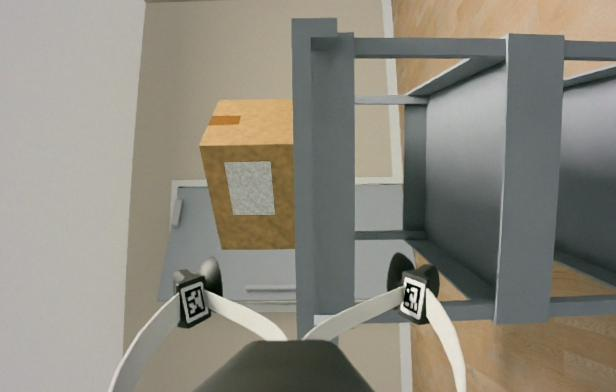

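move(blocking=false, r1={"base":{"translate_m":0.3},"pace":"slow","joints":{"wrist_yaw_rad":0.8},"speeds":{"wrist_yaw_rad":0.3}}, r2={"base":{"translate_m":0.31,"strafe_m":-0.06},"pace":"slow","joints":{"lift_m":0.684}})

wait(seconds=3.3)

wait(seconds=4, cameras=["r1_head_camera","r1_head_left_camera","r2_head_camera","r2_wrist_camera"])

Scene clock: 159.87 s.
move: r1 moving; r2 moving
r1.base_odometry: x=-0.431 y=+1.916 heading=+2.837
r1.turned_by_wheels: -0.002
r1.turned_by_imu: -0.003
r1.base_tilt: forward=-1.7 right=+1.3
r1.lidar_m: 0.34 0.33 0.38 0.56 2.61 2.92 2.79 2.88 2.34 0.34 0.32 0.48
r1.base_status: translate_m moving
r1.joint_positions: lift_m=+0.750 arm_m=+0.000 wrist_yaw_rad=+0.072 wrist_pitch_rad=+0.002 wrist_roll_rad=+0.000 gripper_m=-0.010
r1.joint_status: wrist_yaw_rad moving
r1.measured_speeds: translate_m=+0.048 strafe_m=+0.000 rotate_rad=-0.004 lift_m=+0.000 arm_m=+0.000 wrist_yaw_rad=+0.240 wrist_pitch_rad=+0.000 wrist_roll_rad=+0.000
r1.motor_effort: lift_m=+24(24) arm_m=+7(8) wheel_0=-1(6) wheel_1=+3(6) wheel_2=-20(22)
r1.servo_current: wrist_yaw_rad=689(689) wrist_pitch_rad=46(52) wrist_roll_rad=46(59) gripper_m=39(46)
r1.hand_pose: x=+0.4645 y=-0.0663 z=+0.9272 quat_wxyz=(+0.999, +0.000, +0.001, +0.036) (m; r1's base frame)
r1.wrist_depth_mm: 171 186 204 228 255 287 - / 170 186 205 231 254 286 - / 170 187 205 229 255 286 - / 171 186 206 229 256 293 - / 173 187 206 229 259 291 - / 171 187 204 198 185 297 - / 170 185 161 176 260 141 -
r2.base_odometry: x=-0.134 y=-1.069 heading=-2.297
r2.turned_by_wheels: +0.000
r2.turned_by_imu: +0.000
r2.base_tilt: forward=-0.7 right=+0.1
r2.lidar_m: 0.72 3.45 2.31 2.08 2.06 2.55 2.39 2.41 2.93 2.66 2.69 0.73
r2.base_status: translate_m moving; strafe_m moving
r2.joint_positions: lift_m=+0.684 arm_m=+0.000 wrist_yaw_rad=+0.003 wrist_pitch_rad=+0.002 wrist_roll_rad=+1.569 gripper_m=+0.100
r2.joint_status: lift_m moving
r2.measured_speeds: translate_m=+0.048 strafe_m=-0.009 rotate_rad=-0.001 lift_m=+0.000 arm_m=+0.000 wrist_yaw_rad=+0.000 wrist_pitch_rad=+0.000 wrist_roll_rad=+0.000
r2.motor_effort: lift_m=+23(24) arm_m=-4(4) wheel_0=+9(10) wheel_1=+4(6) wheel_2=-9(11)
r2.servo_current: wrist_yaw_rad=39(59) wrist_pitch_rad=39(46) wrist_roll_rad=59(59) gripper_m=52(52)
r2.hand_pose: x=+0.4595 y=-0.0867 z=+0.8615 quat_wxyz=(+0.708, +0.706, +0.001, +0.000) (m; r2's base frame)
r2.wrist_depth_mm: - - - 525 - 1576 1060 / - - - 530 - 676 530 / - - 809 544 - - 539 / - - 878 559 - 554 554 / - - - 564 1118 554 564 / - - 193 574 192 574 1078 / - - - - - 1863 1205
pictures: none

Scene clock: 163.17 s.
earlier move: r1 contact_stop; r2 moving
r1.base_odometry: x=-0.284 y=+1.812 heading=+2.017
r1.turned_by_wheels: -0.820
r1.turned_by_imu: -0.852
r1.base_tilt: forward=-1.6 right=+1.3
r1.lidar_m: 0.44 0.35 0.32 0.31 0.49 2.43 2.75 2.63 2.61 2.81 2.28 0.46
r1.base_status: translate_m contact_stop
r1.joint_positions: lift_m=+0.750 arm_m=+0.000 wrist_yaw_rad=+0.797 wrist_pitch_rad=+0.002 wrist_roll_rad=+0.000 gripper_m=-0.010
r1.joint_status: all done
r1.measured_speeds: translate_m=-0.029 strafe_m=+0.000 rotate_rad=-0.084 lift_m=+0.000 arm_m=+0.000 wrist_yaw_rad=+0.000 wrist_pitch_rad=+0.000 wrist_roll_rad=+0.000
r1.on_its_own: the wheels are slack since a contact_stop
r1.motor_effort: lift_m=+24(24) arm_m=+5(8) wheel_0=-2(6) wheel_1=+1(6) wheel_2=+1(26)
r1.servo_current: wrist_yaw_rad=33(852) wrist_pitch_rad=46(52) wrist_roll_rad=52(65) gripper_m=33(52)
r1.hand_pose: x=+0.4348 y=+0.1452 z=+0.9272 quat_wxyz=(+0.922, +0.000, +0.001, +0.388) (m; r1's base frame)
r1.wrist_depth_mm: 200 212 220 234 247 260 - / 200 210 222 234 248 265 - / 199 210 223 236 248 266 - / 200 211 223 236 248 265 - / 202 211 223 236 249 265 - / 200 212 209 202 252 267 - / 202 207 220 180 161 270 -
r2.base_odometry: x=-0.369 y=-1.249 heading=-2.296
r2.turned_by_wheels: +0.000
r2.turned_by_imu: +0.001
r2.base_tilt: forward=-0.7 right=+0.1
r2.lidar_m: 0.43 0.45 2.44 2.21 2.22 2.68 2.66 2.68 2.85 2.55 2.57 0.45
r2.base_status: translate_m moving; strafe_m moving
r2.joint_positions: lift_m=+0.684 arm_m=+0.000 wrist_yaw_rad=+0.003 wrist_pitch_rad=+0.002 wrist_roll_rad=+1.569 gripper_m=+0.100
r2.joint_status: all done
r2.measured_speeds: translate_m=+0.036 strafe_m=-0.007 rotate_rad=+0.001 lift_m=+0.000 arm_m=+0.000 wrist_yaw_rad=+0.000 wrist_pitch_rad=+0.000 wrist_roll_rad=+0.000
r2.motor_effort: lift_m=+21(24) arm_m=-4(4) wheel_0=+4(11) wheel_1=+6(7) wheel_2=-6(11)
r2.servo_current: wrist_yaw_rad=59(59) wrist_pitch_rad=46(46) wrist_roll_rad=46(65) gripper_m=52(59)
r2.hand_pose: x=+0.4595 y=-0.0867 z=+0.8615 quat_wxyz=(+0.708, +0.706, +0.001, +0.000) (m; r2's base frame)
r2.wrist_depth_mm: - - - 188 245 1661 1182 / - - - 190 249 831 - / - - 521 195 252 842 - / - - 504 198 257 866 - / - - 554 202 260 878 - / - - 195 204 193 - - / - - - - - 1863 517
wait: 3.30 s; no rest
pictures: none

not run: a stop that you did not command came earlier in this reply.

wait(seconds=0.5, cameras=["r1_head_camera","r1_head_left_camera","r2_head_camera","r2_wrist_camera","r1_head_right_camera"])

Scene clock: 175.73 s.
earlier move: r1 contact_stop; r2 done
r1.base_odometry: x=-0.256 y=+1.730 heading=+1.760
r1.turned_by_wheels: -0.256
r1.turned_by_imu: -0.258
r1.base_tilt: forward=-1.6 right=+1.3
r1.lidar_m: 0.50 0.33 0.29 0.29 0.40 0.73 2.42 2.74 2.57 2.62 2.49 1.41
r1.base_status: translate_m contact_stop (by the wheels' count: -0.262 of +0.300)
r1.joint_positions: lift_m=+0.750 arm_m=+0.000 wrist_yaw_rad=+0.797 wrist_pitch_rad=+0.002 wrist_roll_rad=+0.000 gripper_m=-0.010
r1.joint_status: all done
r1.measured_speeds: all 0
r1.on_its_own: the wheels are slack since a contact_stop
r1.motor_effort: lift_m=+24(24) arm_m=+5(8) wheel_0=+0(6) wheel_1=+0(6) wheel_2=+0(26)
r1.servo_current: wrist_yaw_rad=52(852) wrist_pitch_rad=39(52) wrist_roll_rad=46(72) gripper_m=46(52)
r1.hand_pose: x=+0.4348 y=+0.1452 z=+0.9272 quat_wxyz=(+0.922, +0.000, +0.001, +0.388) (m; r1's base frame)
r1.wrist_depth_mm: 189 203 220 238 260 263 231 / 190 203 220 238 259 264 232 / 190 204 220 239 260 267 233 / 191 204 220 240 260 267 236 / 191 204 221 241 262 267 227 / 190 204 213 194 262 267 236 / 190 200 216 185 160 257 236
r2.base_odometry: x=-0.374 y=-1.253 heading=-2.296
r2.turned_by_wheels: +0.000
r2.turned_by_imu: +0.001
r2.base_tilt: forward=-0.7 right=+0.1
r2.lidar_m: 0.44 0.46 2.46 2.20 2.22 2.70 2.66 2.70 2.83 2.55 2.56 0.45
r2.base_status: done
r2.joint_positions: lift_m=+0.684 arm_m=+0.000 wrist_yaw_rad=+0.003 wrist_pitch_rad=+0.002 wrist_roll_rad=+1.569 gripper_m=+0.100
r2.joint_status: all done
r2.measured_speeds: all 0
r2.motor_effort: lift_m=+21(24) arm_m=-4(4) wheel_0=+4(11) wheel_1=+5(7) wheel_2=-5(11)
r2.servo_current: wrist_yaw_rad=52(65) wrist_pitch_rad=33(46) wrist_roll_rad=39(65) gripper_m=52(59)
r2.hand_pose: x=+0.4595 y=-0.0867 z=+0.8615 quat_wxyz=(+0.708, +0.706, +0.001, +0.000) (m; r2's base frame)
r2.wrist_depth_mm: - - - 181 237 1708 1182 / - - - 184 242 768 - / - - 517 187 246 842 - / - - 496 190 250 866 - / - - 549 195 254 866 - / - - 195 197 193 - - / - - - - 264 1983 512
wait: 0.00 of 0.5 s (r1 and r2 have come to rest)
pictures: r1_head_camera, r1_head_left_camera, r1_head_right_camera, r2_head_camera, r2_wrist_camera
Images, in order (width x height): r1_head_camera 420x560, r1_head_left_camera 420x672, r1_head_right_camera 420x672, r2_head_camera 420x560, r2_wrist_camera 616x392.

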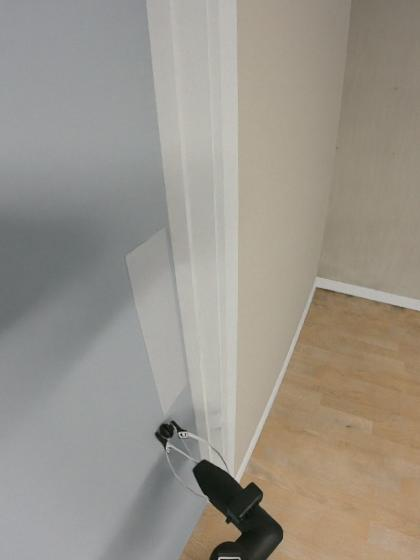

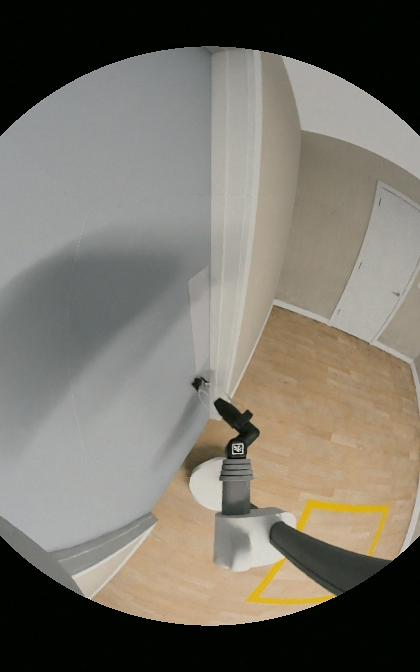

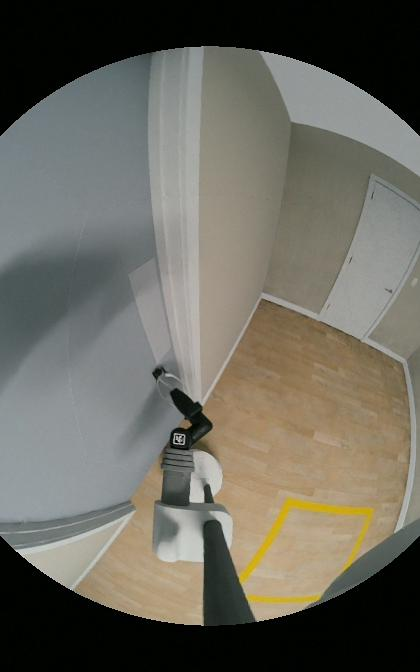

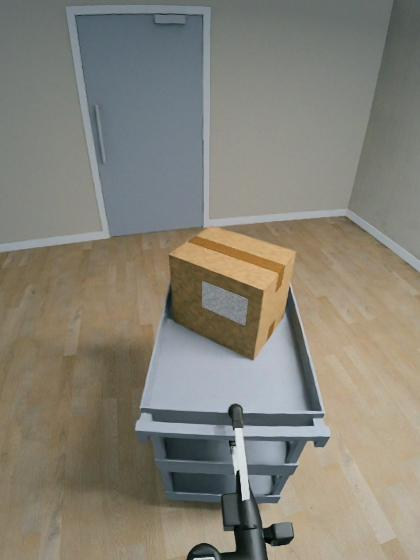

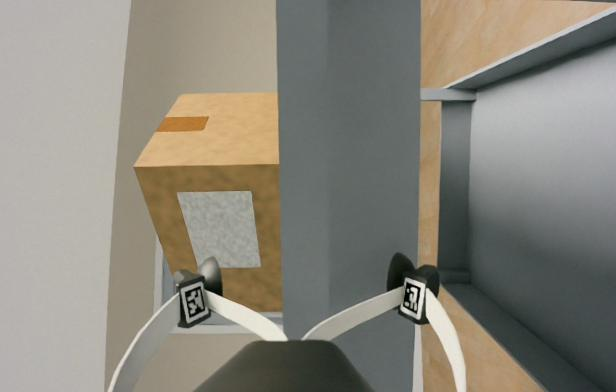

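move(blocking=false, r1={"base":{"strafe_m":-0.33,"translate_m":-0.036}}, r2={"joints":{"gripper_m":-0.03}})

wait(seconds=2.5)

wait(seconds=2)

move(blocking=false, r1={"base":{"rotate_rad":1.1},"joints":{"wrist_yaw_rad":0}})

wait(seconds=3, cameras=["r1_head_camera","r1_head_left_camera","r2_head_camera","r2_wrist_camera"])

Scene clock: 203.10 s.
move: r1 moving; r2 moving
r1.base_odometry: x=-0.221 y=+1.733 heading=+1.761
r1.turned_by_wheels: +0.000
r1.turned_by_imu: +0.000
r1.base_tilt: forward=-1.6 right=+1.3
r1.lidar_m: 0.50 0.36 0.31 0.34 0.46 0.80 2.42 2.73 2.53 2.61 2.48 1.58
r1.base_status: translate_m moving; strafe_m moving
r1.joint_positions: lift_m=+0.750 arm_m=+0.000 wrist_yaw_rad=+0.797 wrist_pitch_rad=+0.002 wrist_roll_rad=+0.000 gripper_m=-0.010
r1.joint_status: not commanded
r1.measured_speeds: translate_m=-0.013 strafe_m=-0.132 rotate_rad=+0.000 lift_m=+0.000 arm_m=+0.000 wrist_yaw_rad=+0.000 wrist_pitch_rad=+0.000 wrist_roll_rad=+0.000
r1.motor_effort: lift_m=+24(24) arm_m=+5(5) wheel_0=+10(11) wheel_1=-9(10) wheel_2=+3(4)
r1.servo_current: wrist_yaw_rad=52(59) wrist_pitch_rad=39(52) wrist_roll_rad=46(59) gripper_m=39(46)
r1.hand_pose: x=+0.4348 y=+0.1453 z=+0.9272 quat_wxyz=(+0.922, +0.000, +0.001, +0.388) (m; r1's base frame)
r1.wrist_depth_mm: 211 226 243 260 282 266 228 / 213 227 242 260 282 267 230 / 213 227 244 260 283 268 232 / 215 229 244 262 283 271 233 / 215 228 245 263 286 270 234 / 215 227 237 195 286 272 233 / 218 224 239 186 153 270 233
r2.base_odometry: x=-0.374 y=-1.253 heading=-2.296
r2.turned_by_wheels: +0.000
r2.turned_by_imu: +0.000
r2.base_tilt: forward=-0.7 right=+0.1
r2.lidar_m: 0.43 0.45 2.48 2.20 2.20 2.69 2.67 2.70 2.87 2.53 2.55 0.44
r2.base_status: not commanded
r2.joint_positions: lift_m=+0.684 arm_m=+0.000 wrist_yaw_rad=+0.003 wrist_pitch_rad=+0.002 wrist_roll_rad=+1.569 gripper_m=+0.083
r2.joint_status: gripper_m moving
r2.measured_speeds: all 0
r2.motor_effort: lift_m=+21(21) arm_m=-4(4) wheel_0=+4(5) wheel_1=+5(5) wheel_2=-6(6)
r2.servo_current: wrist_yaw_rad=33(52) wrist_pitch_rad=33(46) wrist_roll_rad=39(59) gripper_m=111(130)
r2.hand_pose: x=+0.4595 y=-0.0867 z=+0.8615 quat_wxyz=(+0.708, +0.706, +0.001, +0.000) (m; r2's base frame)
r2.wrist_depth_mm: - - - 181 237 1618 1182 / - - - 184 242 768 - / - - 517 188 247 842 - / - - 500 191 251 842 - / - - 544 195 254 866 - / - - 195 196 189 - - / - - - - 264 1921 517
pictures: none

Scene clock: 204.60 s.
earlier move: r1 moving; r2 done
r1.base_odometry: x=+0.070 y=+1.757 heading=+1.761
r1.turned_by_wheels: +0.000
r1.turned_by_imu: -0.002
r1.base_tilt: forward=-1.6 right=+1.3
r1.lidar_m: 0.86 0.64 0.60 0.59 0.82 1.59 2.53 2.44 2.27 2.30 2.36 2.21
r1.base_status: translate_m moving; strafe_m moving
r1.joint_positions: lift_m=+0.750 arm_m=+0.000 wrist_yaw_rad=+0.797 wrist_pitch_rad=+0.002 wrist_roll_rad=+0.000 gripper_m=-0.010
r1.joint_status: not commanded
r1.measured_speeds: translate_m=-0.007 strafe_m=-0.059 rotate_rad=-0.001 lift_m=+0.000 arm_m=+0.000 wrist_yaw_rad=+0.000 wrist_pitch_rad=+0.000 wrist_roll_rad=+0.000
r1.motor_effort: lift_m=+24(24) arm_m=+5(5) wheel_0=+1(13) wheel_1=+0(10) wheel_2=+2(5)
r1.servo_current: wrist_yaw_rad=52(78) wrist_pitch_rad=46(52) wrist_roll_rad=46(65) gripper_m=46(52)
r1.hand_pose: x=+0.4348 y=+0.1453 z=+0.9272 quat_wxyz=(+0.922, +0.000, +0.001, +0.388) (m; r1's base frame)
r1.wrist_depth_mm: 449 480 508 - - - - / 445 480 512 - - - - / 452 480 508 - - - - / 449 477 512 - - - - / 449 480 508 - - - - / 452 484 508 194 170 - - / 449 477 181 151 142 - -
r2.base_odometry: x=-0.374 y=-1.253 heading=-2.296
r2.turned_by_wheels: +0.000
r2.turned_by_imu: +0.000
r2.base_tilt: forward=-0.7 right=+0.0
r2.lidar_m: 0.42 0.44 2.45 2.20 2.22 2.70 2.65 2.70 2.87 2.55 2.58 0.43
r2.base_status: not commanded
r2.joint_positions: lift_m=+0.684 arm_m=+0.000 wrist_yaw_rad=+0.003 wrist_pitch_rad=+0.002 wrist_roll_rad=+1.569 gripper_m=-0.028
r2.joint_status: all done
r2.measured_speeds: all 0
r2.motor_effort: lift_m=+21(21) arm_m=-4(4) wheel_0=+4(5) wheel_1=+5(5) wheel_2=-3(6)
r2.servo_current: wrist_yaw_rad=46(59) wrist_pitch_rad=39(46) wrist_roll_rad=46(59) gripper_m=143(306)
r2.hand_pose: x=+0.4595 y=-0.0867 z=+0.8615 quat_wxyz=(+0.708, +0.707, +0.001, +0.000) (m; r2's base frame)
r2.wrist_depth_mm: - - - 169 225 1661 1160 / - - - 173 230 759 - / - - 500 176 235 - - / - - 484 179 237 831 - / - - 549 182 243 842 - / - - 186 186 177 - - / - - - - - 1537 -
wait: 1.50 of 2.5 s (r2 has come to rest)
pictures: none

Scene clock: 205.10 s.
earlier move: r1 done
r1.base_odometry: x=+0.075 y=+1.757 heading=+1.761
r1.turned_by_wheels: +0.000
r1.turned_by_imu: +0.000
r1.base_tilt: forward=-1.6 right=+1.3
r1.lidar_m: 0.83 0.65 0.59 0.62 0.82 1.61 2.54 2.44 2.27 2.30 2.36 2.20
r1.base_status: done
r1.joint_positions: lift_m=+0.750 arm_m=+0.000 wrist_yaw_rad=+0.797 wrist_pitch_rad=+0.002 wrist_roll_rad=+0.000 gripper_m=-0.010
r1.joint_status: not commanded
r1.measured_speeds: all 0
r1.motor_effort: lift_m=+24(24) arm_m=+5(5) wheel_0=+1(13) wheel_1=+1(10) wheel_2=+2(5)
r1.servo_current: wrist_yaw_rad=59(78) wrist_pitch_rad=39(52) wrist_roll_rad=46(65) gripper_m=46(52)
r1.hand_pose: x=+0.4348 y=+0.1453 z=+0.9272 quat_wxyz=(+0.922, +0.000, +0.001, +0.388) (m; r1's base frame)
r1.wrist_depth_mm: 455 484 512 - - - - / 459 488 508 - - - - / 459 488 517 - - - - / 455 488 508 - - - - / 462 484 517 - - - - / 455 492 508 194 170 - - / 459 480 180 151 142 - -
r2.base_odometry: x=-0.374 y=-1.253 heading=-2.296
r2.turned_by_wheels: +0.000
r2.turned_by_imu: +0.000
r2.base_tilt: forward=-0.7 right=+0.1
r2.lidar_m: 0.41 0.45 2.46 2.19 2.22 2.67 2.66 2.68 2.83 2.55 2.57 0.44
r2.base_status: not commanded
r2.joint_positions: lift_m=+0.684 arm_m=+0.000 wrist_yaw_rad=+0.003 wrist_pitch_rad=+0.002 wrist_roll_rad=+1.569 gripper_m=-0.028
r2.joint_status: all done
r2.measured_speeds: all 0
r2.motor_effort: lift_m=+21(21) arm_m=-4(4) wheel_0=+4(5) wheel_1=+5(5) wheel_2=-3(6)
r2.servo_current: wrist_yaw_rad=52(65) wrist_pitch_rad=39(46) wrist_roll_rad=52(59) gripper_m=137(306)
r2.hand_pose: x=+0.4595 y=-0.0867 z=+0.8615 quat_wxyz=(+0.708, +0.707, +0.001, +0.000) (m; r2's base frame)
r2.wrist_depth_mm: - - - 169 225 1661 1160 / - - - 172 230 759 - / - - 496 176 234 - - / - - 484 179 238 831 - / - - 544 182 242 854 - / - - 186 186 177 - - / - - - - - 1499 -
wait: 0.50 of 2 s (r1 has come to rest)
pictures: none

Scene clock: 205.60 s.
move: r1 moving
r1.base_odometry: x=+0.075 y=+1.757 heading=+2.012
r1.turned_by_wheels: +0.252
r1.turned_by_imu: +0.252
r1.base_tilt: forward=-1.6 right=+1.2
r1.lidar_m: 0.67 0.62 0.60 0.68 0.95 2.48 2.74 2.29 2.24 2.48 2.20 1.32
r1.base_status: rotate_rad moving
r1.joint_positions: lift_m=+0.750 arm_m=+0.000 wrist_yaw_rad=+0.216 wrist_pitch_rad=+0.002 wrist_roll_rad=+0.000 gripper_m=-0.010
r1.joint_status: wrist_yaw_rad moving
r1.measured_speeds: translate_m=+0.000 strafe_m=+0.001 rotate_rad=+0.974 lift_m=+0.000 arm_m=+0.000 wrist_yaw_rad=-1.743 wrist_pitch_rad=+0.000 wrist_roll_rad=+0.000
r1.motor_effort: lift_m=+24(24) arm_m=+5(5) wheel_0=-6(9) wheel_1=-7(8) wheel_2=-7(7)
r1.servo_current: wrist_yaw_rad=78(163) wrist_pitch_rad=46(52) wrist_roll_rad=39(72) gripper_m=46(52)
r1.hand_pose: x=+0.4712 y=-0.0236 z=+0.9272 quat_wxyz=(+0.994, +0.000, +0.001, +0.108) (m; r1's base frame)
r1.wrist_depth_mm: 442 473 - - - - - / 442 473 - - - - - / 439 473 - - - - - / 436 477 - - - - - / 445 473 - - - - - / 436 480 186 195 170 - - / 445 480 163 136 142 - -
r2: as last shown
r2.lidar_m: 0.41 0.45 2.47 2.20 2.22 2.68 2.66 2.70 2.85 2.53 2.55 0.43
r2.motor_effort: lift_m=+21(22) arm_m=-4(4) wheel_0=+4(4) wheel_1=+5(5) wheel_2=-3(3)
r2.servo_current: wrist_yaw_rad=39(52) wrist_pitch_rad=33(52) wrist_roll_rad=52(59) gripper_m=143(143)
r2.wrist_depth_mm: - - - 170 226 1618 1160 / - - - 173 229 768 - / - - 496 176 234 - - / - - 484 179 238 842 - / - - 549 183 244 866 - / - - 186 186 177 - - / - - - - - 1499 -
pictures: none

Scene clock: 206.87 s.
earlier move: r1 done
r1.base_odometry: x=+0.075 y=+1.757 heading=+2.860
r1.turned_by_wheels: +0.848
r1.turned_by_imu: +0.852
r1.base_tilt: forward=-1.6 right=+1.3
r1.lidar_m: 0.60 0.62 0.82 1.84 2.58 2.38 2.23 2.34 2.34 2.23 0.79 0.65
r1.base_status: done
r1.joint_positions: lift_m=+0.750 arm_m=+0.000 wrist_yaw_rad=+0.003 wrist_pitch_rad=+0.002 wrist_roll_rad=+0.000 gripper_m=-0.010
r1.joint_status: all done
r1.measured_speeds: all 0
r1.motor_effort: lift_m=+24(24) arm_m=+4(5) wheel_0=-3(9) wheel_1=-2(8) wheel_2=-1(8)
r1.servo_current: wrist_yaw_rad=52(163) wrist_pitch_rad=46(52) wrist_roll_rad=33(72) gripper_m=46(52)
r1.hand_pose: x=+0.4595 y=-0.0866 z=+0.9272 quat_wxyz=(+1.000, +0.000, +0.001, +0.001) (m; r1's base frame)
r1.wrist_depth_mm: 392 394 397 397 397 407 379 / 392 392 399 399 404 404 379 / 389 392 397 399 407 410 382 / 394 397 399 404 404 404 382 / 397 394 402 402 407 407 384 / 394 399 402 193 407 410 402 / 397 399 181 185 161 413 382
r2.base_odometry: x=-0.374 y=-1.253 heading=-2.296
r2.turned_by_wheels: +0.000
r2.turned_by_imu: +0.000
r2.base_tilt: forward=-0.6 right=+0.1
r2.lidar_m: 0.42 0.42 2.47 2.20 2.21 2.68 2.66 2.68 2.83 2.53 2.55 0.44
r2.base_status: not commanded
r2.joint_positions: lift_m=+0.684 arm_m=+0.000 wrist_yaw_rad=+0.003 wrist_pitch_rad=+0.002 wrist_roll_rad=+1.569 gripper_m=-0.028
r2.joint_status: not commanded
r2.measured_speeds: all 0
r2.motor_effort: lift_m=+21(22) arm_m=-4(4) wheel_0=+4(4) wheel_1=+5(6) wheel_2=-3(3)
r2.servo_current: wrist_yaw_rad=52(59) wrist_pitch_rad=39(52) wrist_roll_rad=46(59) gripper_m=143(143)
r2.hand_pose: x=+0.4595 y=-0.0867 z=+0.8615 quat_wxyz=(+0.708, +0.707, +0.001, +0.000) (m; r2's base frame)
r2.wrist_depth_mm: - - - 169 226 1661 1138 / - - - 173 230 759 - / - - 496 176 234 - - / - - 484 178 238 842 - / - - 549 182 243 842 - / - - 186 186 177 - - / - - - - - 1499 -
wait: 1.27 of 3 s (r1 has come to rest)
pictures: r1_head_camera, r1_head_left_camera, r2_head_camera, r2_wrist_camera
Images, in order (width x height): r1_head_camera 420x560, r1_head_left_camera 420x672, r2_head_camera 420x560, r2_wrist_camera 616x392.

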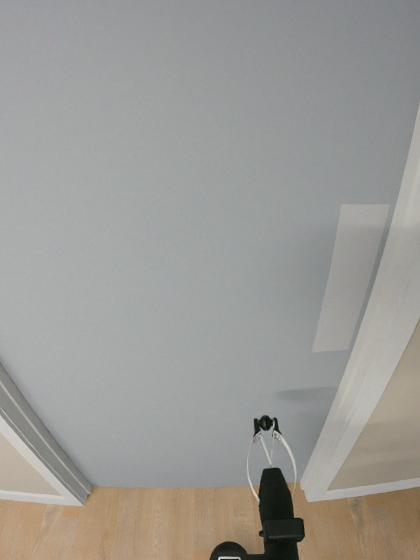

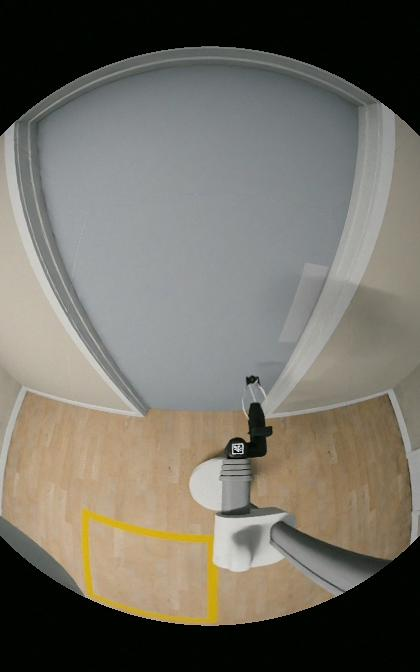

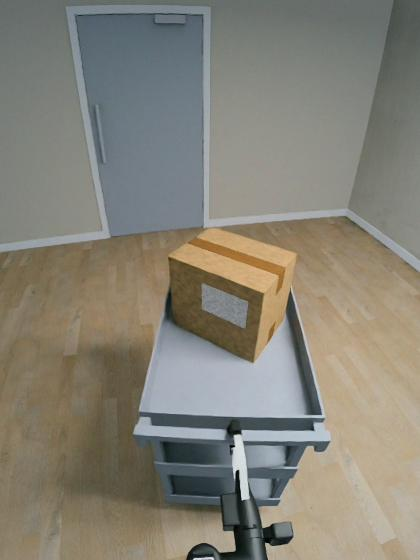

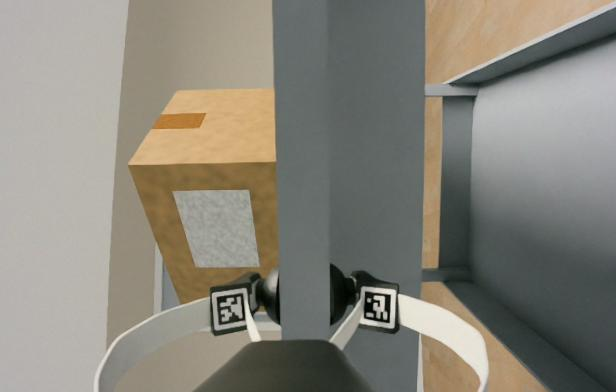

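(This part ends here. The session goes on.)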